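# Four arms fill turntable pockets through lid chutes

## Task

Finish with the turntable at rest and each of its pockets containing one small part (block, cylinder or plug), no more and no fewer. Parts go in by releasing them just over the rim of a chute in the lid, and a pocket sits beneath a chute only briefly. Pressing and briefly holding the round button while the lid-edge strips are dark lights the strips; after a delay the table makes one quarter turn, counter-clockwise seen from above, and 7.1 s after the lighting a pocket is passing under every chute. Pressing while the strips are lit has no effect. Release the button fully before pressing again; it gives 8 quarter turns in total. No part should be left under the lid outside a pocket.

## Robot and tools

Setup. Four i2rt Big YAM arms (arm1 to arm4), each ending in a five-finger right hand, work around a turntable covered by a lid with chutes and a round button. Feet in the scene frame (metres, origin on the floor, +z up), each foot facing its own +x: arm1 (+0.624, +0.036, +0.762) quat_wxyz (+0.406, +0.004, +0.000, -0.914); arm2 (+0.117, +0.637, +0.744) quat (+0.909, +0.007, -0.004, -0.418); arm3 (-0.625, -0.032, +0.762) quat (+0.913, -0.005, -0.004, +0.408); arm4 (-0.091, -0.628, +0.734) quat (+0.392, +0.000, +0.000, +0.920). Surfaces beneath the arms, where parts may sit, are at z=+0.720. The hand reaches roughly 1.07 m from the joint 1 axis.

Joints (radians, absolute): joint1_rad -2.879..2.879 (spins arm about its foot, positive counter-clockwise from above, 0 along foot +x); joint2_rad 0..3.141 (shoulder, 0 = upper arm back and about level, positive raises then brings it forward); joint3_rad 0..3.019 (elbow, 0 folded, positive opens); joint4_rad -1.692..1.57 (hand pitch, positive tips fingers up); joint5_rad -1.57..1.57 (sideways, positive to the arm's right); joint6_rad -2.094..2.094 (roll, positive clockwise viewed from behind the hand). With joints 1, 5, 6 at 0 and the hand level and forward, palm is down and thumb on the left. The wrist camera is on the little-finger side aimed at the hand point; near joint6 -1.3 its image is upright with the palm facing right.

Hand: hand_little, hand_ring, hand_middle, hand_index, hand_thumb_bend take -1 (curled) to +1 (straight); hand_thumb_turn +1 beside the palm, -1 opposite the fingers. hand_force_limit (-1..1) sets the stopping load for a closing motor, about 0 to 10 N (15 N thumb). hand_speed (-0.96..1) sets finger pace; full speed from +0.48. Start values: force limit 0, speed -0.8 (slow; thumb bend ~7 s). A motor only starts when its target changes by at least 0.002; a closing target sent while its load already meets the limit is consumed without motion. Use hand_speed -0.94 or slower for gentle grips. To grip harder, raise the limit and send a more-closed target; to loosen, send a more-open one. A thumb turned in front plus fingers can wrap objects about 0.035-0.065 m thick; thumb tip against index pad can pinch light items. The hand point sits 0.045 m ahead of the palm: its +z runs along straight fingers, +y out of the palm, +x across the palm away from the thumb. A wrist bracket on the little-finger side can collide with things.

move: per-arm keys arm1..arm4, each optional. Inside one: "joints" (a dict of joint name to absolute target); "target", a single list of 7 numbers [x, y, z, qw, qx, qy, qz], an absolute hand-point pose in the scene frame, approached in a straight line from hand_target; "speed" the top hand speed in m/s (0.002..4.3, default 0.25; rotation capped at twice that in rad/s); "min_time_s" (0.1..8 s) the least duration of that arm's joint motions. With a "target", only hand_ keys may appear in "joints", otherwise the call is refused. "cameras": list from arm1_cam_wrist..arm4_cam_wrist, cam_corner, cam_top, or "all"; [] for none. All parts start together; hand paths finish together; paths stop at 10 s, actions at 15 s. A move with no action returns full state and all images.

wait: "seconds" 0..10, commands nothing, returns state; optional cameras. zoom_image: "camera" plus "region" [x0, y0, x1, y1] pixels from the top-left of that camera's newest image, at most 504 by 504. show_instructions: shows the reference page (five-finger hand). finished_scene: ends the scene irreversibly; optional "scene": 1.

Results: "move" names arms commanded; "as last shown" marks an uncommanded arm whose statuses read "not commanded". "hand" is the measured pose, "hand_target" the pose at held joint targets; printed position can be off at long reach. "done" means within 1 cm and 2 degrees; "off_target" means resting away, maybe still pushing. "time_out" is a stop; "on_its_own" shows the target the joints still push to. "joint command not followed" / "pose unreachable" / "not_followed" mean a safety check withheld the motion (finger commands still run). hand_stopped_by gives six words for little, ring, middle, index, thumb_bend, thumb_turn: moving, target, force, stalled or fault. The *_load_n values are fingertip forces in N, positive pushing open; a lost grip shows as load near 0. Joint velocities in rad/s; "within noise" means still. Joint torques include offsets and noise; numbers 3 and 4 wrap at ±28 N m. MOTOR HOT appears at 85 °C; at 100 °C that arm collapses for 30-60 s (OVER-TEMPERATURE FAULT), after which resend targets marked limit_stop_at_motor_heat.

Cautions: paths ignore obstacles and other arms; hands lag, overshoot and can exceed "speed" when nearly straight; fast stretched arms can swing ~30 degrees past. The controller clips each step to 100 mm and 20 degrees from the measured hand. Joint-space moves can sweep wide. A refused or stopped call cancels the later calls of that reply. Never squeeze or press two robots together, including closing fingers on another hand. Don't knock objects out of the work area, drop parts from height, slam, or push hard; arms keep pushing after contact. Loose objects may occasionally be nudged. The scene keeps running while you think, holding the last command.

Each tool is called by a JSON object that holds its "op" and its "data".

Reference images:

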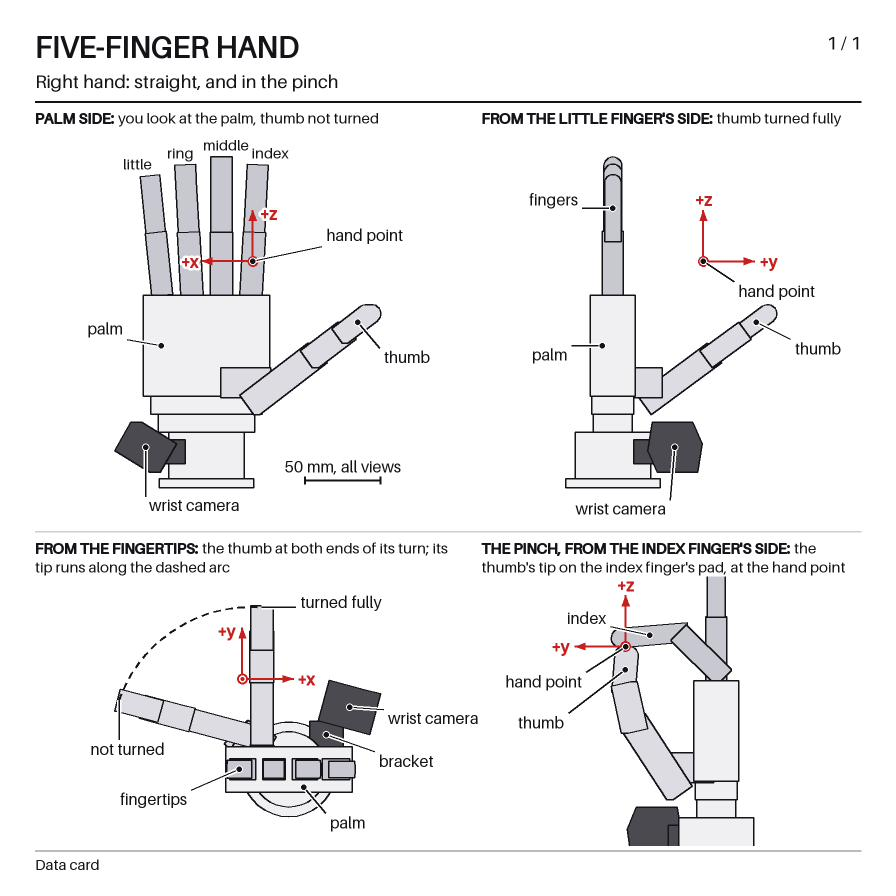

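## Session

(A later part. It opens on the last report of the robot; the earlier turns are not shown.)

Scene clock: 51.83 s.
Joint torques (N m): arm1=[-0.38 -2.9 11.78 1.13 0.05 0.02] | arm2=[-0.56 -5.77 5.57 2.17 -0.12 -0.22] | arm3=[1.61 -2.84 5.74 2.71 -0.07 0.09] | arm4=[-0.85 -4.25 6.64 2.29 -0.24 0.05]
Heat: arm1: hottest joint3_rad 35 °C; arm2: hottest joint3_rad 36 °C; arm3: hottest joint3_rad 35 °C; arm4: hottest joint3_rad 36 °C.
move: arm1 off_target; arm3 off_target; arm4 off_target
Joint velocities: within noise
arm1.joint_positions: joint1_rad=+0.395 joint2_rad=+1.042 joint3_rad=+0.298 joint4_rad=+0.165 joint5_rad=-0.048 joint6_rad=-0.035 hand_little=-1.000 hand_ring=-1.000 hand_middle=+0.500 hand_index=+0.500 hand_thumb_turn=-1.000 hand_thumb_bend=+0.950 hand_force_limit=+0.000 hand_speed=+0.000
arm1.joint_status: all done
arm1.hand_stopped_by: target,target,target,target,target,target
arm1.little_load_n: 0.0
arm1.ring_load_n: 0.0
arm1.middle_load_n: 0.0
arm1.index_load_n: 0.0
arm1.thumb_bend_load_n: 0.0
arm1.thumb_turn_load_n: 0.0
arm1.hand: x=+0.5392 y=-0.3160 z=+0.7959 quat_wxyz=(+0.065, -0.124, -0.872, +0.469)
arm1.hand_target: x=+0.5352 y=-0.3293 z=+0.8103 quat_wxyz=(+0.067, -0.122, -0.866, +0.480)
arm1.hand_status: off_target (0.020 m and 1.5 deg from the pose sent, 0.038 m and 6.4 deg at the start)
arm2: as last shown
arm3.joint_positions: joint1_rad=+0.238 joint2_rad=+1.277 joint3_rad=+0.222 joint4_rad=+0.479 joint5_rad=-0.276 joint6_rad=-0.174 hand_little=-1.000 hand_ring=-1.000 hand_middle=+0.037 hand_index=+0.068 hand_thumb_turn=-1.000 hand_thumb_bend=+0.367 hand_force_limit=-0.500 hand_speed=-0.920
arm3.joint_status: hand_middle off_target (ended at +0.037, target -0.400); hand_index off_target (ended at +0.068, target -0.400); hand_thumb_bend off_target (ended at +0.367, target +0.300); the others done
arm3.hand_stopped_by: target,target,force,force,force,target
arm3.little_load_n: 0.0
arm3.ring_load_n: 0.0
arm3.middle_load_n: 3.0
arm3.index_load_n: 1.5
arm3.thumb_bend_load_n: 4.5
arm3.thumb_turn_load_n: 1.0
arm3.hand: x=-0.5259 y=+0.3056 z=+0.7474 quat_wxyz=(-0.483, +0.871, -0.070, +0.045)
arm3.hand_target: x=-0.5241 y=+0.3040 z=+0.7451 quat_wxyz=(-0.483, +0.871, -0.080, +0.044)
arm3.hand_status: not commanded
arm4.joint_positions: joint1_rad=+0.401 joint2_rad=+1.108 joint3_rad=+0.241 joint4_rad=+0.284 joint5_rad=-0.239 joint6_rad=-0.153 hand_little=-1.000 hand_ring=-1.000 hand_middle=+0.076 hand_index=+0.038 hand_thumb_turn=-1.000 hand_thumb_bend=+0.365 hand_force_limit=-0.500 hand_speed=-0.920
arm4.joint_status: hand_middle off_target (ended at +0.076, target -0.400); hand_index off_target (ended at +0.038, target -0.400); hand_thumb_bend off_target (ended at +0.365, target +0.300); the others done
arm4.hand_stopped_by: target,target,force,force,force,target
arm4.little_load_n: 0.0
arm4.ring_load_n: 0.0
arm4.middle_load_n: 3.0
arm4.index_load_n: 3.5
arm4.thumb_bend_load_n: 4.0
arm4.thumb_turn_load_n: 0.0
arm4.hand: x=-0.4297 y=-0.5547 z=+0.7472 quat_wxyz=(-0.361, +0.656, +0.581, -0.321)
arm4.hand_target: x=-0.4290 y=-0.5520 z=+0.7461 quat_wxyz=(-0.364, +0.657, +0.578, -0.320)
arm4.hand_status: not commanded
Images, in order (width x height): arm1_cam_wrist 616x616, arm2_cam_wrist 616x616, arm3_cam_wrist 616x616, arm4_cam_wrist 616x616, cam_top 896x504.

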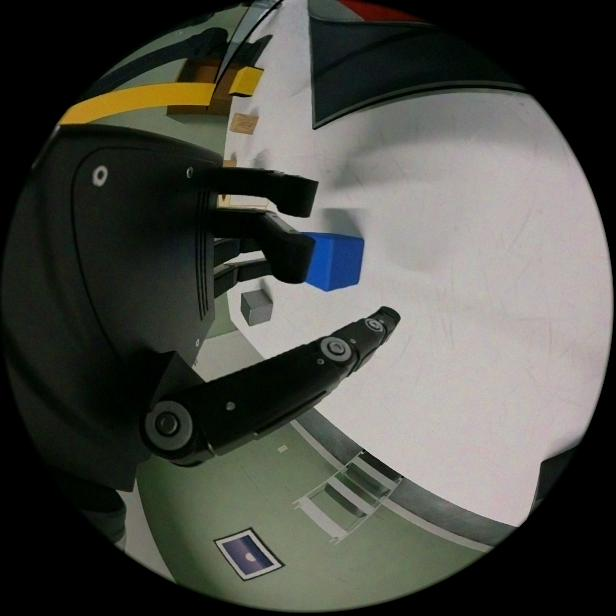

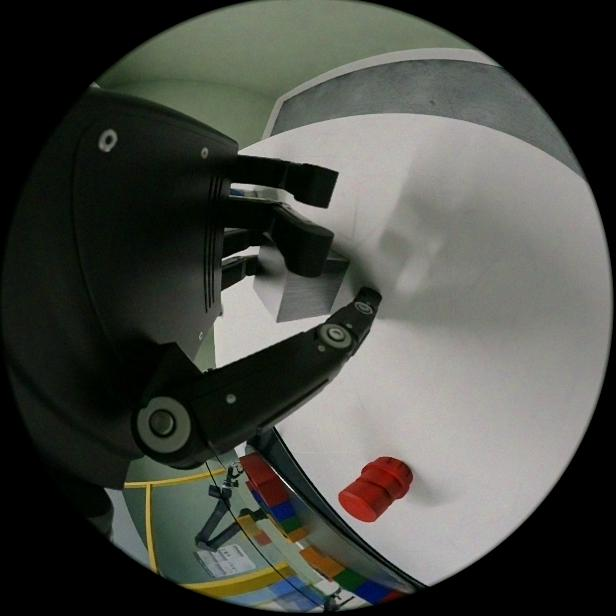

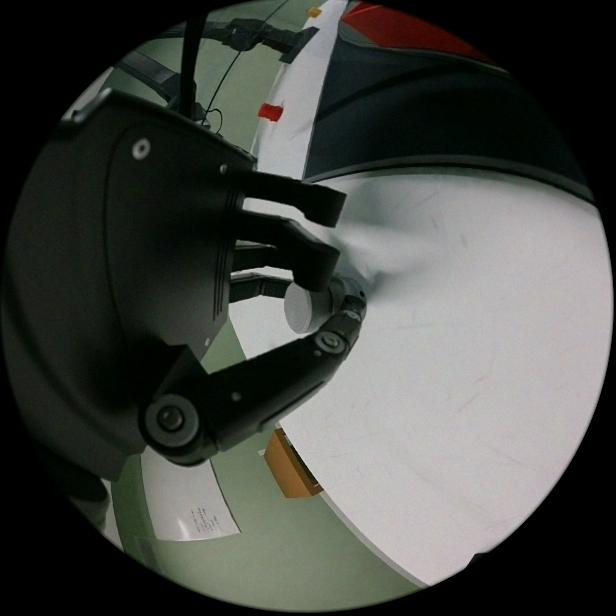

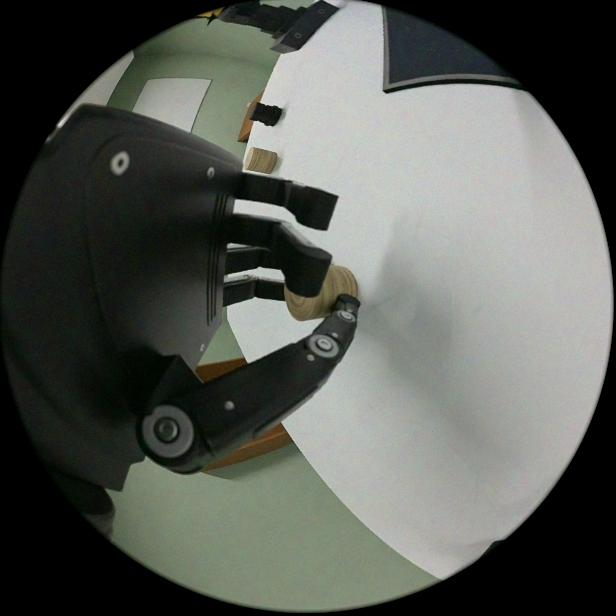

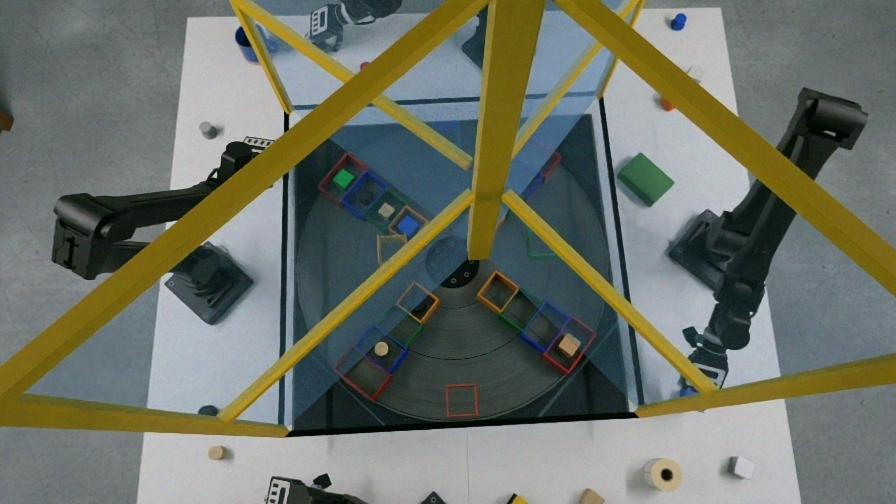

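{"op": "move", "data": {"arm1": {"target": [0.5245, -0.354, 0.80, -0.0675, 0.1217, 0.8660, -0.4801]}, "arm2": {"joints": {"hand_thumb_bend": 0.9}}, "arm3": {"target": [-0.524, 0.304, 0.85, 0.4827, -0.8708, 0.0800, -0.0444], "speed": 0.15}, "arm4": {"target": [-0.429, -0.552, 0.85, 0.3640, -0.6566, -0.5778, 0.3203], "speed": 0.15}}}

{"op": "move", "data": {"arm1": {"target": [0.5245, -0.354, 0.745, -0.0675, 0.1217, 0.8660, -0.4801], "speed": 0.15}, "arm2": {"target": [-0.3965, 0.652, 0.745, 0.3428, -0.6184, -0.6184, 0.3428], "speed": 0.15}, "cameras": ["arm1_cam_wrist", "arm2_cam_wrist", "arm3_cam_wrist", "arm4_cam_wrist"]}}

Scene clock: 56.17 s.
Joint torques (N m): arm1=[-0.62 -3.31 11.3 1.85 -0.1 -0.03] | arm2=[-0.56 -5.89 5.52 1.4 -0.12 -0.22] | arm3=[1.14 -1.67 11.78 1.8 -0.15 0.03] | arm4=[-0.79 -3.78 13.75 1.32 -0.23 0.06]
Heat: arm1: hottest joint3_rad 37 °C; arm2: hottest joint3_rad 36 °C; arm3: hottest joint3_rad 35 °C; arm4: hottest joint3_rad 37 °C.
move: arm1 off_target; arm2 done; arm3 off_target; arm4 off_target
Joint velocities: within noise
arm1.joint_positions: joint1_rad=+0.395 joint2_rad=+1.163 joint3_rad=+0.343 joint4_rad=+0.228 joint5_rad=-0.050 joint6_rad=-0.035 hand_little=-1.000 hand_ring=-1.000 hand_middle=+0.500 hand_index=+0.500 hand_thumb_turn=-1.000 hand_thumb_bend=+0.950 hand_force_limit=+0.000 hand_speed=+0.000
arm1.joint_status: not commanded
arm1.hand_stopped_by: target,target,target,target,target,target
arm1.little_load_n: 0.0
arm1.ring_load_n: 0.0
arm1.middle_load_n: 0.0
arm1.index_load_n: 0.0
arm1.thumb_bend_load_n: 0.0
arm1.thumb_turn_load_n: 0.0
arm1.hand: x=+0.5326 y=-0.3363 z=+0.7861 quat_wxyz=(+0.063, -0.124, -0.875, +0.464)
arm1.hand_target: x=+0.5247 y=-0.3529 z=+0.8007 quat_wxyz=(+0.068, -0.122, -0.866, +0.480)
arm1.hand_status: off_target (0.024 m and 2.2 deg from the pose sent, 0.041 m and 1.4 deg at the start)
arm2.joint_positions: joint1_rad=-2.368 joint2_rad=+1.518 joint3_rad=+0.587 joint4_rad=+0.417 joint5_rad=-0.089 joint6_rad=-0.028 hand_little=-1.000 hand_ring=-1.000 hand_middle=+0.500 hand_index=+0.500 hand_thumb_turn=-1.000 hand_thumb_bend=+0.898 hand_force_limit=+0.000 hand_speed=+0.000
arm2.joint_status: all done
arm2.hand_stopped_by: target,target,target,target,target,target
arm2.little_load_n: 0.0
arm2.ring_load_n: 0.0
arm2.middle_load_n: 0.0
arm2.index_load_n: 0.0
arm2.thumb_bend_load_n: -2.5
arm2.thumb_turn_load_n: 0.0
arm2.hand: x=-0.3844 y=+0.6346 z=+0.7593 quat_wxyz=(+0.349, -0.613, -0.612, +0.356)
arm2.hand_target: x=-0.3777 y=+0.6400 z=+0.7453 quat_wxyz=(+0.343, -0.619, -0.618, +0.343)
arm2.hand_status: not commanded
arm3.joint_positions: joint1_rad=+0.235 joint2_rad=+0.866 joint3_rad=+0.344 joint4_rad=-0.077 joint5_rad=-0.279 joint6_rad=-0.171 hand_little=-1.000 hand_ring=-1.000 hand_middle=+0.037 hand_index=+0.068 hand_thumb_turn=-1.000 hand_thumb_bend=+0.367 hand_force_limit=-0.500 hand_speed=-0.920
arm3.joint_status: not commanded
arm3.hand_stopped_by: target,target,force,force,force,target
arm3.little_load_n: 0.0
arm3.ring_load_n: 0.0
arm3.middle_load_n: 0.0
arm3.index_load_n: 0.0
arm3.thumb_bend_load_n: 0.0
arm3.thumb_turn_load_n: 0.0
arm3.hand: x=-0.5316 y=+0.2967 z=+0.8358 quat_wxyz=(-0.474, +0.876, -0.074, +0.040)
arm3.hand_target: x=-0.5241 y=+0.3038 z=+0.8500 quat_wxyz=(-0.483, +0.871, -0.080, +0.045)
arm3.hand_status: off_target (0.018 m and 1.4 deg from the pose sent, 0.103 m and 1.1 deg at the start)
arm4.joint_positions: joint1_rad=+0.401 joint2_rad=+0.791 joint3_rad=+0.364 joint4_rad=-0.204 joint5_rad=-0.239 joint6_rad=-0.153 hand_little=-1.000 hand_ring=-1.000 hand_middle=+0.076 hand_index=+0.038 hand_thumb_turn=-1.000 hand_thumb_bend=+0.365 hand_force_limit=-0.500 hand_speed=-0.920
arm4.joint_status: not commanded
arm4.hand_stopped_by: target,target,force,force,force,target
arm4.little_load_n: 0.0
arm4.ring_load_n: 0.0
arm4.middle_load_n: 3.5
arm4.index_load_n: 3.0
arm4.thumb_bend_load_n: 4.0
arm4.thumb_turn_load_n: 0.0
arm4.hand: x=-0.4122 y=-0.5622 z=+0.8195 quat_wxyz=(-0.341, +0.666, +0.585, -0.311)
arm4.hand_target: x=-0.4280 y=-0.5525 z=+0.8500 quat_wxyz=(-0.364, +0.656, +0.578, -0.320)
arm4.hand_status: off_target (0.036 m and 3.1 deg from the pose sent, 0.103 m and 0.5 deg at the start)
pictures: none

Scene clock: 57.27 s.
Joint torques (N m): arm1=[-0.67 -4.37 5.67 1.85 0.02 -0.04] | arm2=[-1.73 -4.07 8.16 1.26 0.18 -0.35] | arm3=[1.08 -1.67 11.9 1.88 -0.15 0.05] | arm4=[-0.85 -3.78 13.75 1.36 -0.23 0.05]
Heat: arm1: hottest joint3_rad 37 °C; arm2: hottest joint3_rad 36 °C; arm3: hottest joint3_rad 35 °C; arm4: hottest joint3_rad 37 °C.
move: arm1 done; arm2 off_target
Joint velocities: within noise
arm1.joint_positions: joint1_rad=+0.395 joint2_rad=+1.392 joint3_rad=+0.333 joint4_rad=+0.515 joint5_rad=-0.054 joint6_rad=-0.034 hand_little=-1.000 hand_ring=-1.000 hand_middle=+0.500 hand_index=+0.500 hand_thumb_turn=-1.000 hand_thumb_bend=+0.950 hand_force_limit=+0.000 hand_speed=+0.000
arm1.joint_status: not commanded
arm1.hand_stopped_by: target,target,target,target,target,target
arm1.little_load_n: 0.0
arm1.ring_load_n: 0.0
arm1.middle_load_n: 0.0
arm1.index_load_n: 0.0
arm1.thumb_bend_load_n: 1.5
arm1.thumb_turn_load_n: 0.0
arm1.hand: x=+0.5259 y=-0.3582 z=+0.7516 quat_wxyz=(+0.065, -0.121, -0.864, +0.485)
arm1.hand_target: x=+0.5245 y=-0.3538 z=+0.7451 quat_wxyz=(+0.068, -0.122, -0.866, +0.480)
arm1.hand_status: done (0.008 m and 0.7 deg from the pose sent, 0.045 m and 2.2 deg at the start)
arm2.joint_positions: joint1_rad=-2.385 joint2_rad=+1.529 joint3_rad=+0.606 joint4_rad=+0.407 joint5_rad=-0.121 joint6_rad=-0.028 hand_little=-1.000 hand_ring=-1.000 hand_middle=+0.500 hand_index=+0.500 hand_thumb_turn=-1.000 hand_thumb_bend=+0.900 hand_force_limit=+0.000 hand_speed=+0.000
arm2.joint_status: not commanded
arm2.hand_stopped_by: target,target,target,target,target,target
arm2.little_load_n: 0.0
arm2.ring_load_n: 0.0
arm2.middle_load_n: 0.0
arm2.index_load_n: 0.0
arm2.thumb_bend_load_n: 4.5
arm2.thumb_turn_load_n: 2.5
arm2.hand: x=-0.3895 y=+0.6372 z=+0.7604 quat_wxyz=(+0.342, -0.613, -0.613, +0.363)
arm2.hand_target: x=-0.3950 y=+0.6519 z=+0.7456 quat_wxyz=(+0.343, -0.619, -0.618, +0.343)
arm2.hand_status: off_target (0.022 m and 2.4 deg from the pose sent, 0.026 m and 2.0 deg at the start)
arm3, arm4: as last shown
arm3.middle_load_n: 0.5
Images, in order (width x height): arm1_cam_wrist 616x616, arm2_cam_wrist 616x616, arm3_cam_wrist 616x616, arm4_cam_wrist 616x616.

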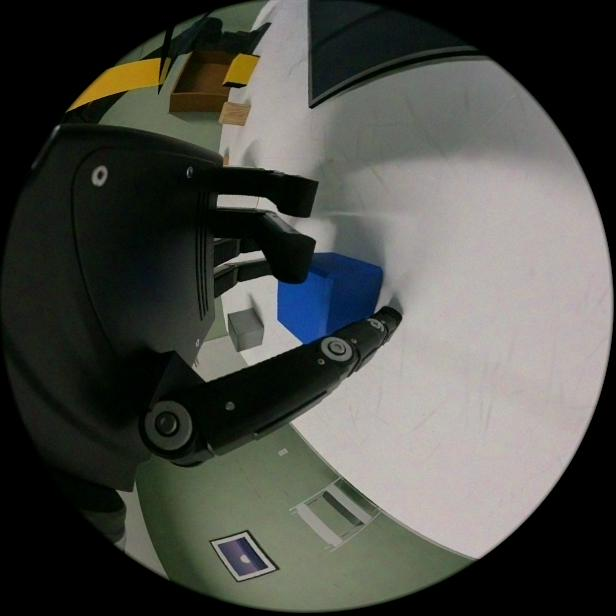

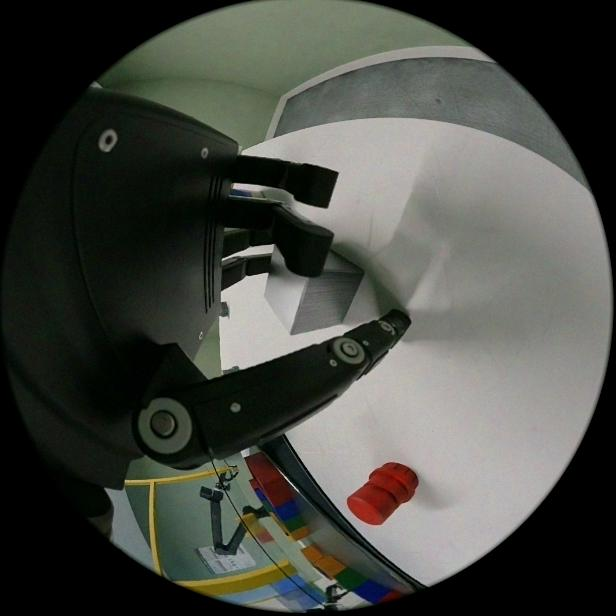

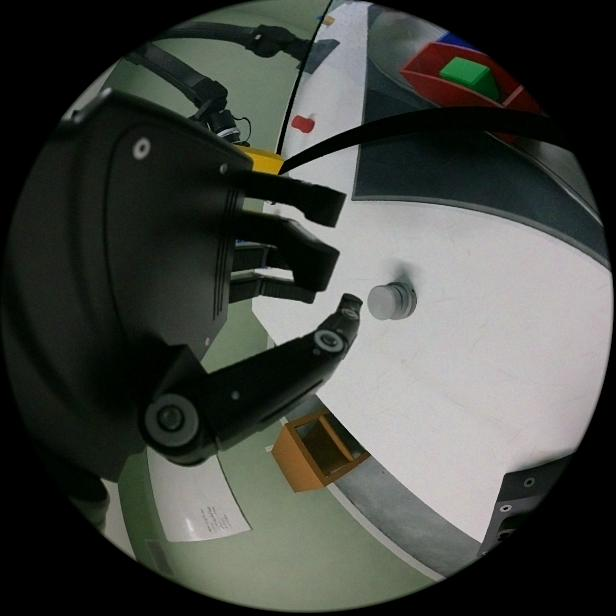

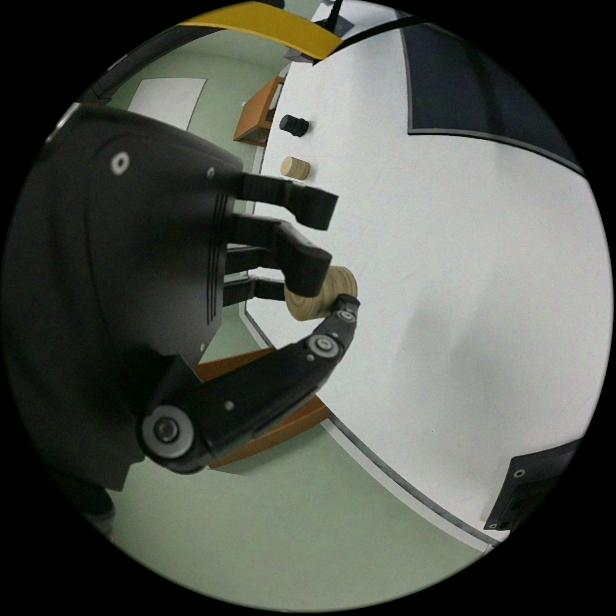

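{"op": "move", "data": {"arm1": {"joints": {"hand_speed": -0.92, "hand_force_limit": -0.3, "hand_thumb_bend": 0.2, "hand_index": -0.4, "hand_middle": -0.4}}, "arm2": {"joints": {"hand_speed": -0.92, "hand_force_limit": -0.3, "hand_thumb_bend": 0.2, "hand_index": -0.4, "hand_middle": -0.4}}, "arm3": {"target": [-0.543, 0.292, 0.82, 0.4827, -0.8708, 0.0800, -0.0444], "joints": {"hand_speed": 0.0, "hand_thumb_bend": 0.8, "hand_index": 0.5, "hand_middle": 0.5}}, "cameras": ["arm1_cam_wrist", "arm2_cam_wrist", "arm3_cam_wrist"]}}

Scene clock: 62.23 s.
Joint torques (N m): arm1=[-0.85 -4.37 5.9 1.76 0.05 -0.05] | arm2=[-1.49 -4.48 7.86 1.24 0.29 -0.35] | arm3=[3.37 -1.55 8.96 2.93 0.01 0.11] | arm4=[-0.79 -3.78 13.75 1.35 -0.23 0.05]
Heat: arm1: hottest joint3_rad 36 °C; arm2: hottest joint3_rad 36 °C; arm3: hottest joint3_rad 35 °C; arm4: hottest joint3_rad 39 °C.
move: arm1 off_target; arm2 off_target; arm3 done
Joint velocities: within noise
arm1.joint_positions: joint1_rad=+0.395 joint2_rad=+1.392 joint3_rad=+0.331 joint4_rad=+0.519 joint5_rad=-0.055 joint6_rad=-0.034 hand_little=-1.000 hand_ring=-1.000 hand_middle=-0.194 hand_index=-0.254 hand_thumb_turn=-1.000 hand_thumb_bend=+0.912 hand_force_limit=-0.300 hand_speed=-0.920
arm1.joint_status: hand_middle off_target (ended at -0.194, target -0.400); hand_index off_target (ended at -0.254, target -0.400); hand_thumb_bend off_target (ended at +0.912, target +0.200); the others done
arm1.hand_stopped_by: target,target,force,force,force,target
arm1.little_load_n: 0.0
arm1.ring_load_n: 0.0
arm1.middle_load_n: 2.0
arm1.index_load_n: 4.0
arm1.thumb_bend_load_n: 8.0
arm1.thumb_turn_load_n: 0.0
arm1.hand: x=+0.5262 y=-0.3579 z=+0.7516 quat_wxyz=(+0.065, -0.121, -0.863, +0.486)
arm1.hand_target: x=+0.5245 y=-0.3539 z=+0.7452 quat_wxyz=(+0.067, -0.122, -0.866, +0.480)
arm1.hand_status: not commanded
arm2.joint_positions: joint1_rad=-2.385 joint2_rad=+1.533 joint3_rad=+0.610 joint4_rad=+0.406 joint5_rad=-0.123 joint6_rad=-0.028 hand_little=-1.000 hand_ring=-1.000 hand_middle=-0.216 hand_index=-0.231 hand_thumb_turn=-1.000 hand_thumb_bend=+0.889 hand_force_limit=-0.300 hand_speed=-0.920
arm2.joint_status: hand_middle off_target (ended at -0.216, target -0.400); hand_index off_target (ended at -0.231, target -0.400); hand_thumb_bend off_target (ended at +0.889, target +0.200); the others done
arm2.hand_stopped_by: target,target,force,force,force,target
arm2.little_load_n: 0.0
arm2.ring_load_n: 0.0
arm2.middle_load_n: 3.0
arm2.index_load_n: 4.0
arm2.thumb_bend_load_n: 9.5
arm2.thumb_turn_load_n: 1.5
arm2.hand: x=-0.3911 y=+0.6369 z=+0.7605 quat_wxyz=(+0.341, -0.613, -0.613, +0.363)
arm2.hand_target: x=-0.3949 y=+0.6519 z=+0.7455 quat_wxyz=(+0.343, -0.619, -0.618, +0.343)
arm2.hand_status: not commanded
arm3.joint_positions: joint1_rad=+0.265 joint2_rad=+0.861 joint3_rad=+0.280 joint4_rad=-0.011 joint5_rad=-0.238 joint6_rad=-0.148 hand_little=-1.000 hand_ring=-1.000 hand_middle=+0.500 hand_index=+0.500 hand_thumb_turn=-1.000 hand_thumb_bend=+0.800 hand_force_limit=-0.500 hand_speed=+0.000
arm3.joint_status: all done
arm3.hand_stopped_by: target,target,target,target,target,target
arm3.little_load_n: 0.0
arm3.ring_load_n: 0.0
arm3.middle_load_n: 0.0
arm3.index_load_n: 0.0
arm3.thumb_bend_load_n: 0.0
arm3.thumb_turn_load_n: 0.0
arm3.hand: x=-0.5402 y=+0.2879 z=+0.8158 quat_wxyz=(-0.474, +0.876, -0.080, +0.046)
arm3.hand_target: x=-0.5430 y=+0.2920 z=+0.8201 quat_wxyz=(-0.483, +0.871, -0.080, +0.044)
arm3.hand_status: done (0.006 m and 1.2 deg from the pose sent, 0.020 m and 1.4 deg at the start)
arm4: as last shown
arm4.thumb_turn_load_n: -0.5
Images, in order (width x height): arm1_cam_wrist 616x616, arm2_cam_wrist 616x616, arm3_cam_wrist 616x616.

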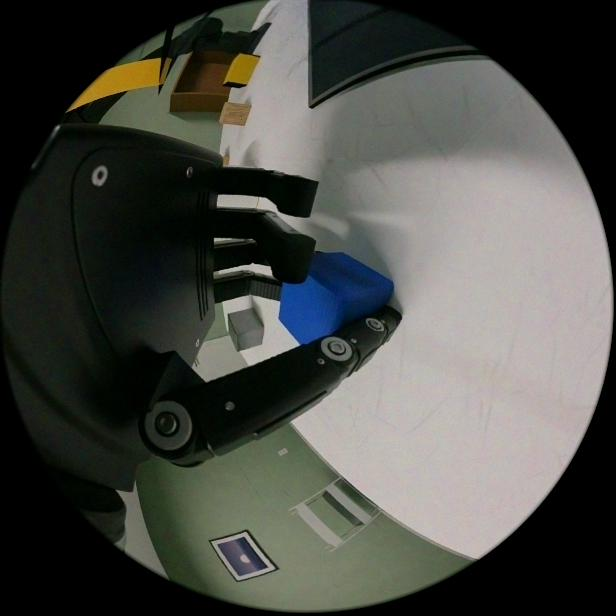

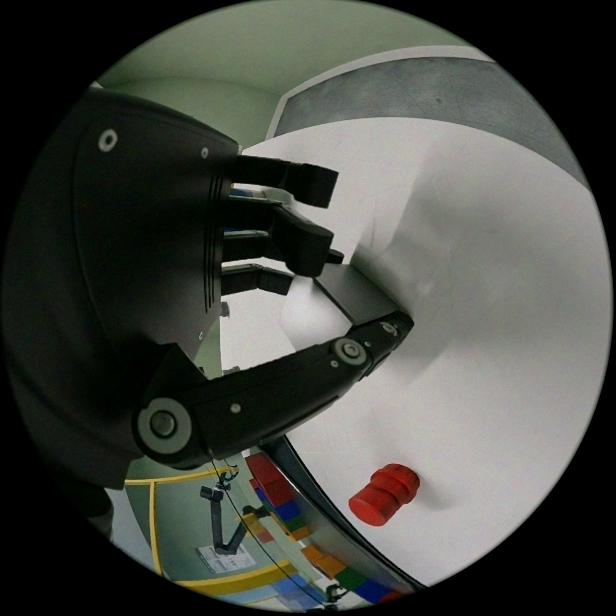

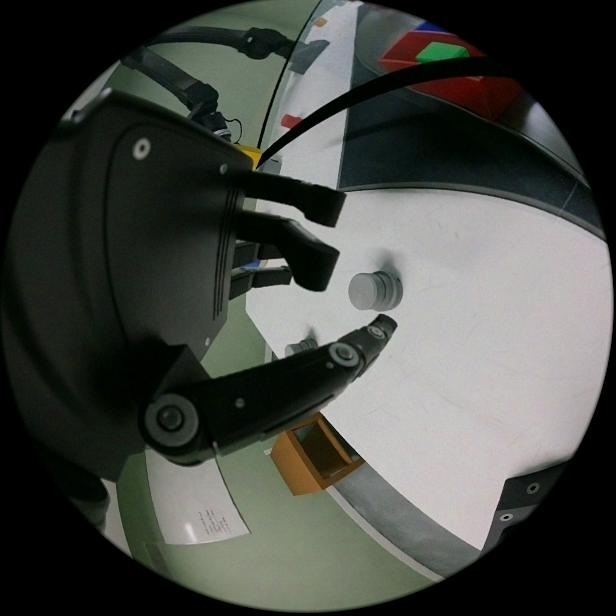

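{"op": "move", "data": {"arm1": {"joints": {"hand_speed": -0.5, "hand_index": 0.5, "hand_middle": 0.5}}, "arm2": {"joints": {"hand_speed": -0.5, "hand_index": 0.5, "hand_middle": 0.5}}, "arm3": {"target": [-0.5436, 0.289, 0.760, 0.4827, -0.8708, 0.0800, -0.0444], "speed": 0.15, "joints": {"hand_thumb_bend": 0.7}}}}

{"op": "move", "data": {"arm1": {"target": [0.5245, -0.354, 0.760, -0.0675, 0.1217, 0.8660, -0.4801], "speed": 0.1}, "arm2": {"target": [-0.3965, 0.647, 0.765, 0.3428, -0.6184, -0.6184, 0.3428], "speed": 0.1}, "arm3": {"joints": {"hand_thumb_bend": 0.5, "hand_speed": -0.8}}, "cameras": ["arm1_cam_wrist", "arm2_cam_wrist", "arm3_cam_wrist"]}}

Scene clock: 65.33 s.
Joint torques (N m): arm1=[-0.56 -4.31 5.93 1.76 0.04 -0.06] | arm2=[-1.44 -4.25 7.83 1.37 0.28 -0.37] | arm3=[2.96 -1.32 6.78 2.91 0 0.11] | arm4=[-0.79 -3.78 13.75 1.35 -0.23 0.05]
Heat: arm1: hottest joint3_rad 36 °C; arm2: hottest joint3_rad 37 °C; arm3: hottest joint3_rad 35 °C; arm4: hottest joint3_rad 41 °C.
move: arm1 done; arm2 done; arm3 done
Joint velocities: within noise
arm1.joint_positions: joint1_rad=+0.395 joint2_rad=+1.392 joint3_rad=+0.330 joint4_rad=+0.519 joint5_rad=-0.055 joint6_rad=-0.034 hand_little=-1.000 hand_ring=-1.000 hand_middle=+0.500 hand_index=+0.500 hand_thumb_turn=-1.000 hand_thumb_bend=+0.912 hand_force_limit=-0.300 hand_speed=-0.500
arm1.joint_status: all done
arm1.hand_stopped_by: target,target,target,target,force,target
arm1.little_load_n: 0.0
arm1.ring_load_n: 0.0
arm1.middle_load_n: 0.0
arm1.index_load_n: 0.0
arm1.thumb_bend_load_n: 3.0
arm1.thumb_turn_load_n: -0.5
arm1.hand: x=+0.5263 y=-0.3575 z=+0.7513 quat_wxyz=(+0.065, -0.121, -0.863, +0.485)
arm1.hand_target: x=+0.5245 y=-0.3539 z=+0.7452 quat_wxyz=(+0.067, -0.122, -0.866, +0.480)
arm1.hand_status: not commanded
arm2.joint_positions: joint1_rad=-2.385 joint2_rad=+1.533 joint3_rad=+0.610 joint4_rad=+0.404 joint5_rad=-0.123 joint6_rad=-0.028 hand_little=-1.000 hand_ring=-1.000 hand_middle=+0.500 hand_index=+0.500 hand_thumb_turn=-1.000 hand_thumb_bend=+0.889 hand_force_limit=-0.300 hand_speed=-0.500
arm2.joint_status: all done
arm2.hand_stopped_by: target,target,target,target,force,target
arm2.little_load_n: 0.0
arm2.ring_load_n: 0.0
arm2.middle_load_n: 0.0
arm2.index_load_n: 0.0
arm2.thumb_bend_load_n: 7.5
arm2.thumb_turn_load_n: 2.0
arm2.hand: x=-0.3907 y=+0.6370 z=+0.7601 quat_wxyz=(+0.341, -0.613, -0.613, +0.363)
arm2.hand_target: x=-0.3949 y=+0.6518 z=+0.7455 quat_wxyz=(+0.343, -0.619, -0.618, +0.343)
arm2.hand_status: not commanded
arm3.joint_positions: joint1_rad=+0.265 joint2_rad=+1.102 joint3_rad=+0.180 joint4_rad=+0.349 joint5_rad=-0.237 joint6_rad=-0.148 hand_little=-1.000 hand_ring=-1.000 hand_middle=+0.500 hand_index=+0.500 hand_thumb_turn=-1.000 hand_thumb_bend=+0.700 hand_force_limit=-0.500 hand_speed=+0.000
arm3.joint_status: all done
arm3.hand_stopped_by: target,target,target,target,target,target
arm3.little_load_n: 0.0
arm3.ring_load_n: 0.0
arm3.middle_load_n: 0.0
arm3.index_load_n: 0.0
arm3.thumb_bend_load_n: 0.0
arm3.thumb_turn_load_n: 0.0
arm3.hand: x=-0.5393 y=+0.2876 z=+0.7617 quat_wxyz=(-0.482, +0.871, -0.079, +0.050)
arm3.hand_target: x=-0.5436 y=+0.2889 z=+0.7601 quat_wxyz=(-0.483, +0.871, -0.080, +0.044)
arm3.hand_status: done (0.005 m and 0.6 deg from the pose sent, 0.056 m and 1.2 deg at the start)
arm4: as last shown
arm4.middle_load_n: 3.0
arm4.thumb_bend_load_n: 4.5
arm4.thumb_turn_load_n: 0.0
pictures: none

Scene clock: 66.50 s.
Joint torques (N m): arm1=[-0.79 -5.19 7.36 1.13 0.04 -0.04] | arm2=[-0.21 -7.3 8.05 1.03 0.27 -0.3] | arm3=[3.14 -1.14 6.79 2.86 -0.01 0.1] | arm4=[-0.79 -3.78 13.75 1.35 -0.23 0.05]
Heat: arm1: hottest joint3_rad 36 °C; arm2: hottest joint3_rad 37 °C; arm3: hottest joint3_rad 35 °C; arm4: hottest joint3_rad 41 °C.
move: arm1 done; arm2 off_target; arm3 done
Joint velocities: within noise
arm1.joint_positions: joint1_rad=+0.395 joint2_rad=+1.343 joint3_rad=+0.330 joint4_rad=+0.456 joint5_rad=-0.055 joint6_rad=-0.034 hand_little=-1.000 hand_ring=-1.000 hand_middle=+0.500 hand_index=+0.500 hand_thumb_turn=-1.000 hand_thumb_bend=+0.911 hand_force_limit=-0.300 hand_speed=-0.500
arm1.joint_status: not commanded
arm1.hand_stopped_by: target,target,target,target,force,target
arm1.little_load_n: 0.0
arm1.ring_load_n: 0.0
arm1.middle_load_n: 0.0
arm1.index_load_n: 0.0
arm1.thumb_bend_load_n: 0.0
arm1.thumb_turn_load_n: 0.0
arm1.hand: x=+0.5280 y=-0.3525 z=+0.7577 quat_wxyz=(+0.064, -0.122, -0.867, +0.479)
arm1.hand_target: x=+0.5245 y=-0.3540 z=+0.7601 quat_wxyz=(+0.068, -0.122, -0.866, +0.480)
arm1.hand_status: done (0.004 m and 0.4 deg from the pose sent, 0.010 m and 0.7 deg at the start)
arm2.joint_positions: joint1_rad=-2.385 joint2_rad=+1.522 joint3_rad=+0.624 joint4_rad=+0.341 joint5_rad=-0.111 joint6_rad=-0.028 hand_little=-1.000 hand_ring=-1.000 hand_middle=+0.500 hand_index=+0.500 hand_thumb_turn=-1.000 hand_thumb_bend=+0.886 hand_force_limit=-0.300 hand_speed=-0.500
arm2.joint_status: not commanded
arm2.hand_stopped_by: target,target,target,target,force,target
arm2.little_load_n: 0.0
arm2.ring_load_n: 0.0
arm2.middle_load_n: 0.0
arm2.index_load_n: 0.0
arm2.thumb_bend_load_n: 0.0
arm2.thumb_turn_load_n: 1.5
arm2.hand: x=-0.3869 y=+0.6389 z=+0.7583 quat_wxyz=(+0.331, -0.623, -0.617, +0.348)
arm2.hand_target: x=-0.3961 y=+0.6469 z=+0.7651 quat_wxyz=(+0.343, -0.618, -0.618, +0.343)
arm2.hand_status: off_target (0.014 m and 1.6 deg from the pose sent, 0.012 m and 2.4 deg at the start)
arm3.joint_positions: joint1_rad=+0.265 joint2_rad=+1.102 joint3_rad=+0.180 joint4_rad=+0.349 joint5_rad=-0.237 joint6_rad=-0.148 hand_little=-1.000 hand_ring=-1.000 hand_middle=+0.500 hand_index=+0.500 hand_thumb_turn=-1.000 hand_thumb_bend=+0.500 hand_force_limit=-0.500 hand_speed=-0.800
arm3.joint_status: all done
arm3.hand_stopped_by: target,target,target,target,target,target
arm3.little_load_n: 0.0
arm3.ring_load_n: 0.0
arm3.middle_load_n: 0.0
arm3.index_load_n: 0.0
arm3.thumb_bend_load_n: 0.0
arm3.thumb_turn_load_n: 0.0
arm3.hand: x=-0.5393 y=+0.2876 z=+0.7617 quat_wxyz=(-0.482, +0.871, -0.079, +0.050)
arm3.hand_target: x=-0.5436 y=+0.2889 z=+0.7601 quat_wxyz=(-0.483, +0.871, -0.080, +0.044)
arm3.hand_status: not commanded
arm4: as last shown
arm4.middle_load_n: 3.5
arm4.thumb_bend_load_n: 4.0
Images, in order (width x height): arm1_cam_wrist 616x616, arm2_cam_wrist 616x616, arm3_cam_wrist 616x616.

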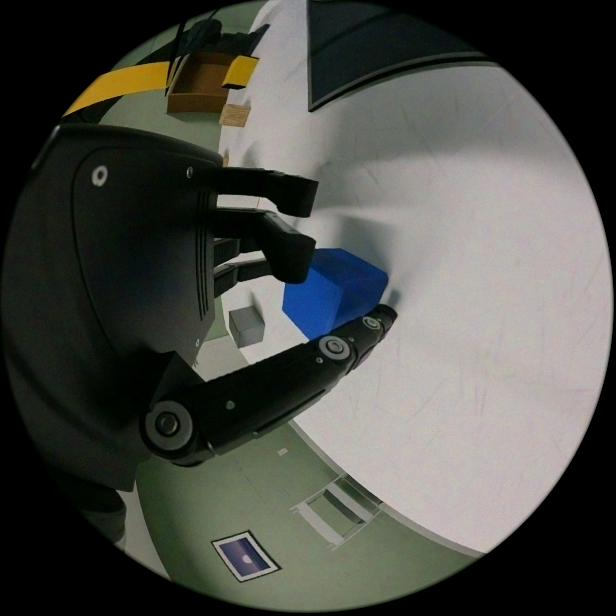

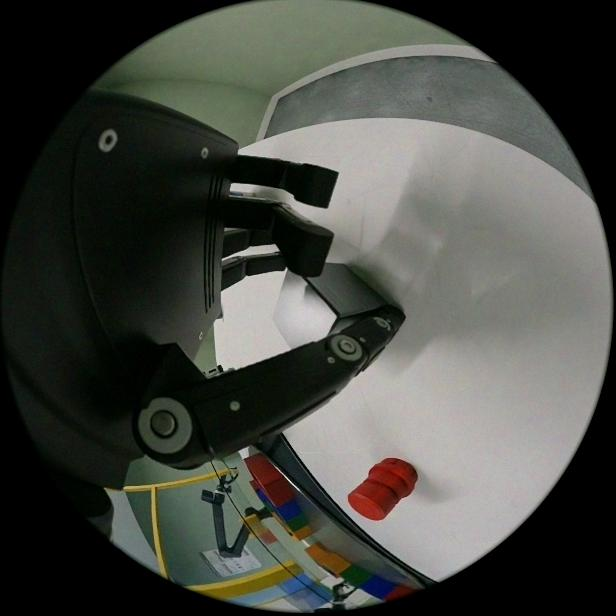

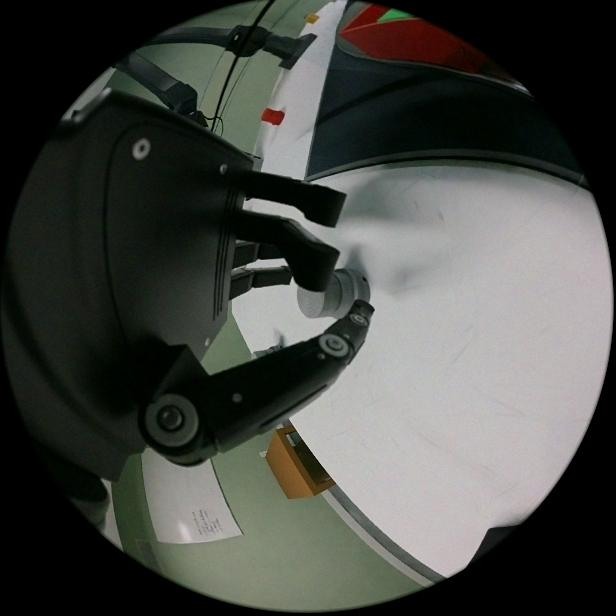

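{"op": "move", "data": {"arm1": {"joints": {"hand_speed": -0.85, "hand_force_limit": -0.1, "hand_thumb_bend": 0.45, "hand_index": 0.3, "hand_middle": 0.3}}, "arm2": {"joints": {"hand_speed": -0.85, "hand_force_limit": -0.1, "hand_thumb_bend": 0.45, "hand_index": 0.3, "hand_middle": 0.3}}, "arm3": {"joints": {"hand_speed": -0.92, "hand_force_limit": -0.2, "hand_thumb_bend": 0.2, "hand_index": -0.4, "hand_middle": -0.4}}, "cameras": ["arm1_cam_wrist", "arm2_cam_wrist", "arm3_cam_wrist"]}}

Scene clock: 70.60 s.
Joint torques (N m): arm1=[-0.97 -5.25 7.36 1.16 0.03 -0.04] | arm2=[-0.5 -7.53 7.9 1.16 0.01 -0.23] | arm3=[3.08 -1.32 6.76 2.93 -0.04 0.1] | arm4=[-0.85 -3.78 13.75 1.35 -0.23 0.06]
Heat: arm1: hottest joint3_rad 36 °C; arm2: hottest joint3_rad 37 °C; arm3: hottest joint3_rad 35 °C; arm4: hottest joint3_rad 43 °C.
move: arm1 done; arm2 done; arm3 off_target
Joint velocities: within noise
arm1.joint_positions: joint1_rad=+0.395 joint2_rad=+1.343 joint3_rad=+0.330 joint4_rad=+0.456 joint5_rad=-0.055 joint6_rad=-0.034 hand_little=-1.000 hand_ring=-1.000 hand_middle=+0.300 hand_index=+0.300 hand_thumb_turn=-1.000 hand_thumb_bend=+0.450 hand_force_limit=-0.100 hand_speed=-0.850
arm1.joint_status: all done
arm1.hand_stopped_by: target,target,target,target,target,target
arm1.little_load_n: 0.0
arm1.ring_load_n: 0.0
arm1.middle_load_n: 0.0
arm1.index_load_n: 0.0
arm1.thumb_bend_load_n: 0.5
arm1.thumb_turn_load_n: 0.0
arm1.hand: x=+0.5280 y=-0.3525 z=+0.7577 quat_wxyz=(+0.064, -0.122, -0.867, +0.479)
arm1.hand_target: x=+0.5245 y=-0.3540 z=+0.7601 quat_wxyz=(+0.068, -0.122, -0.866, +0.480)
arm1.hand_status: not commanded
arm2.joint_positions: joint1_rad=-2.385 joint2_rad=+1.521 joint3_rad=+0.627 joint4_rad=+0.338 joint5_rad=-0.105 joint6_rad=-0.033 hand_little=-1.000 hand_ring=-1.000 hand_middle=+0.300 hand_index=+0.300 hand_thumb_turn=-1.000 hand_thumb_bend=+0.450 hand_force_limit=-0.100 hand_speed=-0.850
arm2.joint_status: all done
arm2.hand_stopped_by: target,target,target,target,target,target
arm2.little_load_n: 0.0
arm2.ring_load_n: 0.0
arm2.middle_load_n: 1.0
arm2.index_load_n: 0.0
arm2.thumb_bend_load_n: 0.0
arm2.thumb_turn_load_n: 0.0
arm2.hand: x=-0.3881 y=+0.6406 z=+0.7593 quat_wxyz=(+0.334, -0.622, -0.618, +0.346)
arm2.hand_target: x=-0.3962 y=+0.6469 z=+0.7652 quat_wxyz=(+0.343, -0.618, -0.618, +0.343)
arm2.hand_status: not commanded
arm3.joint_positions: joint1_rad=+0.265 joint2_rad=+1.102 joint3_rad=+0.180 joint4_rad=+0.349 joint5_rad=-0.237 joint6_rad=-0.147 hand_little=-1.000 hand_ring=-1.000 hand_middle=+0.046 hand_index=+0.091 hand_thumb_turn=-1.000 hand_thumb_bend=+0.268 hand_force_limit=-0.200 hand_speed=-0.920
arm3.joint_status: hand_middle off_target (ended at +0.046, target -0.400); hand_index off_target (ended at +0.091, target -0.400); hand_thumb_bend off_target (ended at +0.268, target +0.200); the others done
arm3.hand_stopped_by: target,target,force,force,force,target
arm3.little_load_n: 0.0
arm3.ring_load_n: 0.0
arm3.middle_load_n: 5.0
arm3.index_load_n: 4.0
arm3.thumb_bend_load_n: 6.0
arm3.thumb_turn_load_n: 1.0
arm3.hand: x=-0.5393 y=+0.2876 z=+0.7617 quat_wxyz=(-0.482, +0.871, -0.079, +0.050)
arm3.hand_target: x=-0.5436 y=+0.2889 z=+0.7601 quat_wxyz=(-0.483, +0.871, -0.080, +0.044)
arm3.hand_status: not commanded
arm4: as last shown
arm4.thumb_turn_load_n: -0.5
Images, in order (width x height): arm1_cam_wrist 616x616, arm2_cam_wrist 616x616, arm3_cam_wrist 616x616.

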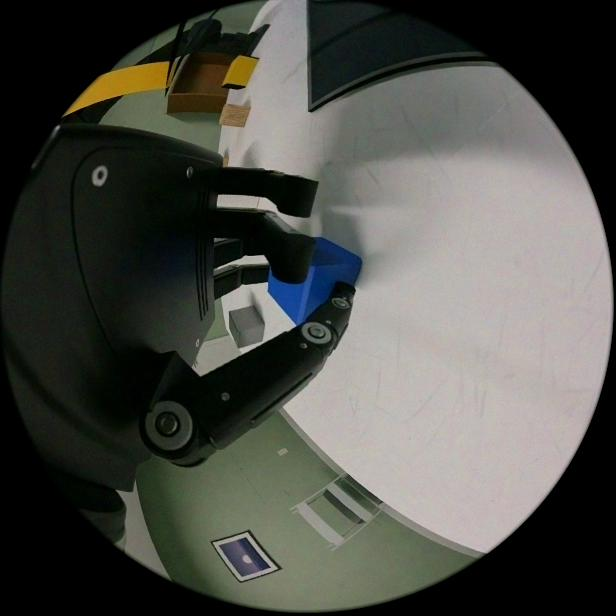

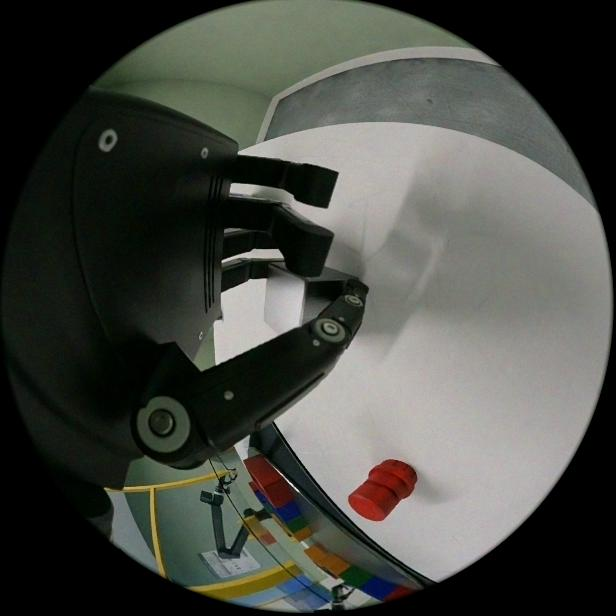

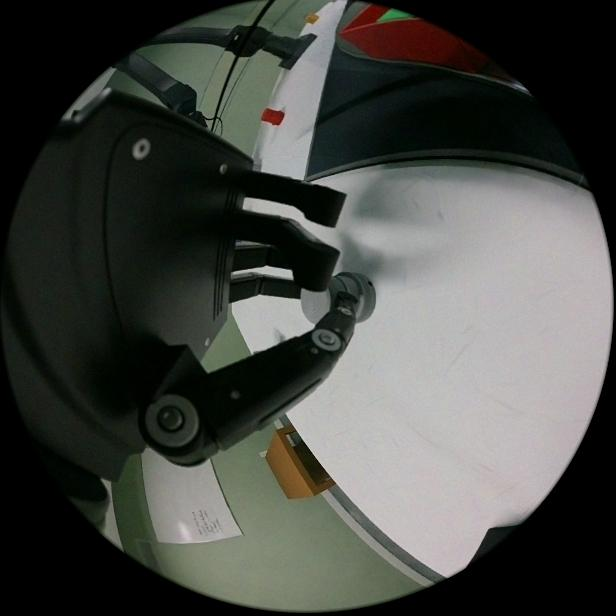

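{"op": "move", "data": {"arm1": {"joints": {"hand_speed": -0.92, "hand_force_limit": -0.2, "hand_thumb_bend": 0.2, "hand_index": -0.4, "hand_middle": -0.4}}, "arm2": {"joints": {"hand_speed": -0.92, "hand_force_limit": -0.2, "hand_thumb_bend": 0.2, "hand_index": -0.4, "hand_middle": -0.4}}, "arm3": {"target": [-0.5436, 0.289, 0.84, 0.4827, -0.8708, 0.0800, -0.0444], "speed": 0.1}, "cameras": ["arm1_cam_wrist", "arm2_cam_wrist", "arm3_cam_wrist"]}}

Scene clock: 74.23 s.
Joint torques (N m): arm1=[-0.62 -5.42 7.28 1.11 0.03 -0.04] | arm2=[-0.38 -7.53 7.72 1.25 -0.02 -0.24] | arm3=[2.67 -1.38 12.57 1.95 -0.21 0.09] | arm4=[-0.85 -3.78 13.76 1.35 -0.23 0.06]
Heat: arm1: hottest joint3_rad 35 °C; arm2: hottest joint3_rad 37 °C; arm3: hottest joint3_rad 36 °C; arm4: hottest joint3_rad 44 °C.
move: arm1 off_target; arm2 off_target; arm3 off_target
Joint velocities: within noise
arm1.joint_positions: joint1_rad=+0.395 joint2_rad=+1.343 joint3_rad=+0.330 joint4_rad=+0.456 joint5_rad=-0.055 joint6_rad=-0.034 hand_little=-1.000 hand_ring=-1.000 hand_middle=+0.168 hand_index=+0.160 hand_thumb_turn=-1.000 hand_thumb_bend=+0.381 hand_force_limit=-0.200 hand_speed=-0.920
arm1.joint_status: hand_middle off_target (ended at +0.168, target -0.400); hand_index off_target (ended at +0.160, target -0.400); hand_thumb_bend off_target (ended at +0.381, target +0.200); the others done
arm1.hand_stopped_by: target,target,force,force,force,target
arm1.little_load_n: 0.0
arm1.ring_load_n: 0.0
arm1.middle_load_n: 5.0
arm1.index_load_n: 4.5
arm1.thumb_bend_load_n: 6.5
arm1.thumb_turn_load_n: 0.0
arm1.hand: x=+0.5280 y=-0.3525 z=+0.7578 quat_wxyz=(+0.064, -0.122, -0.867, +0.480)
arm1.hand_target: x=+0.5245 y=-0.3540 z=+0.7600 quat_wxyz=(+0.068, -0.122, -0.866, +0.480)
arm1.hand_status: not commanded
arm2.joint_positions: joint1_rad=-2.385 joint2_rad=+1.521 joint3_rad=+0.629 joint4_rad=+0.338 joint5_rad=-0.104 joint6_rad=-0.035 hand_little=-1.000 hand_ring=-1.000 hand_middle=-0.371 hand_index=+0.160 hand_thumb_turn=-1.000 hand_thumb_bend=+0.340 hand_force_limit=-0.200 hand_speed=-0.920
arm2.joint_status: hand_middle off_target (ended at -0.371, target -0.400); hand_index off_target (ended at +0.160, target -0.400); hand_thumb_bend off_target (ended at +0.340, target +0.200); the others done
arm2.hand_stopped_by: target,target,force,force,force,target
arm2.little_load_n: 0.0
arm2.ring_load_n: 0.0
arm2.middle_load_n: 4.0
arm2.index_load_n: 5.0
arm2.thumb_bend_load_n: 6.0
arm2.thumb_turn_load_n: 2.5
arm2.hand: x=-0.3890 y=+0.6409 z=+0.7601 quat_wxyz=(+0.335, -0.622, -0.618, +0.346)
arm2.hand_target: x=-0.3962 y=+0.6469 z=+0.7652 quat_wxyz=(+0.343, -0.618, -0.618, +0.343)
arm2.hand_status: not commanded
arm3.joint_positions: joint1_rad=+0.265 joint2_rad=+0.793 joint3_rad=+0.273 joint4_rad=-0.094 joint5_rad=-0.238 joint6_rad=-0.147 hand_little=-1.000 hand_ring=-1.000 hand_middle=+0.046 hand_index=+0.091 hand_thumb_turn=-1.000 hand_thumb_bend=+0.269 hand_force_limit=-0.200 hand_speed=-0.920
arm3.joint_status: not commanded
arm3.hand_stopped_by: target,target,force,force,force,target
arm3.little_load_n: 0.5
arm3.ring_load_n: 0.0
arm3.middle_load_n: 4.5
arm3.index_load_n: 3.5
arm3.thumb_bend_load_n: 6.5
arm3.thumb_turn_load_n: 1.5
arm3.hand: x=-0.5465 y=+0.2754 z=+0.8182 quat_wxyz=(-0.465, +0.880, -0.083, +0.043)
arm3.hand_target: x=-0.5438 y=+0.2886 z=+0.8399 quat_wxyz=(-0.483, +0.871, -0.080, +0.044)
arm3.hand_status: off_target (0.026 m and 2.3 deg from the pose sent, 0.078 m and 0.6 deg at the start)
arm4: as last shown
arm4.little_load_n: 0.5
arm4.middle_load_n: 3.0
arm4.thumb_bend_load_n: 4.5
arm4.thumb_turn_load_n: 0.5
Images, in order (width x height): arm1_cam_wrist 616x616, arm2_cam_wrist 616x616, arm3_cam_wrist 616x616.

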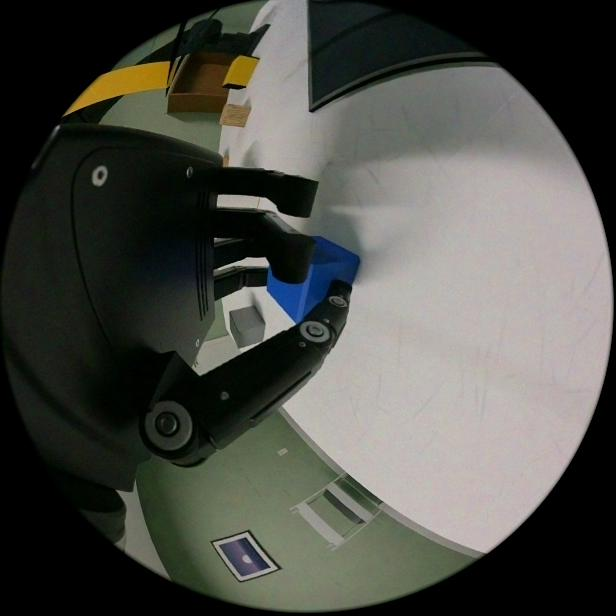

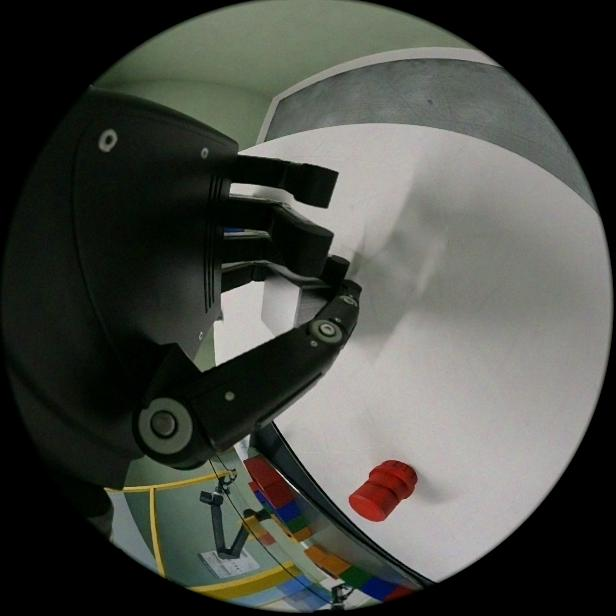

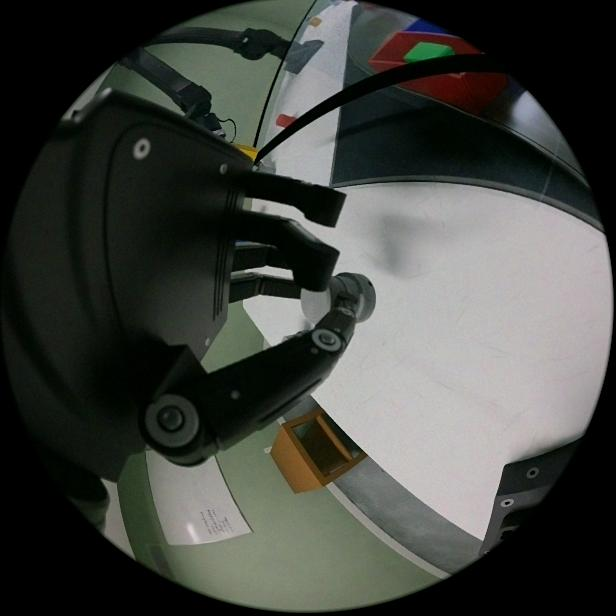

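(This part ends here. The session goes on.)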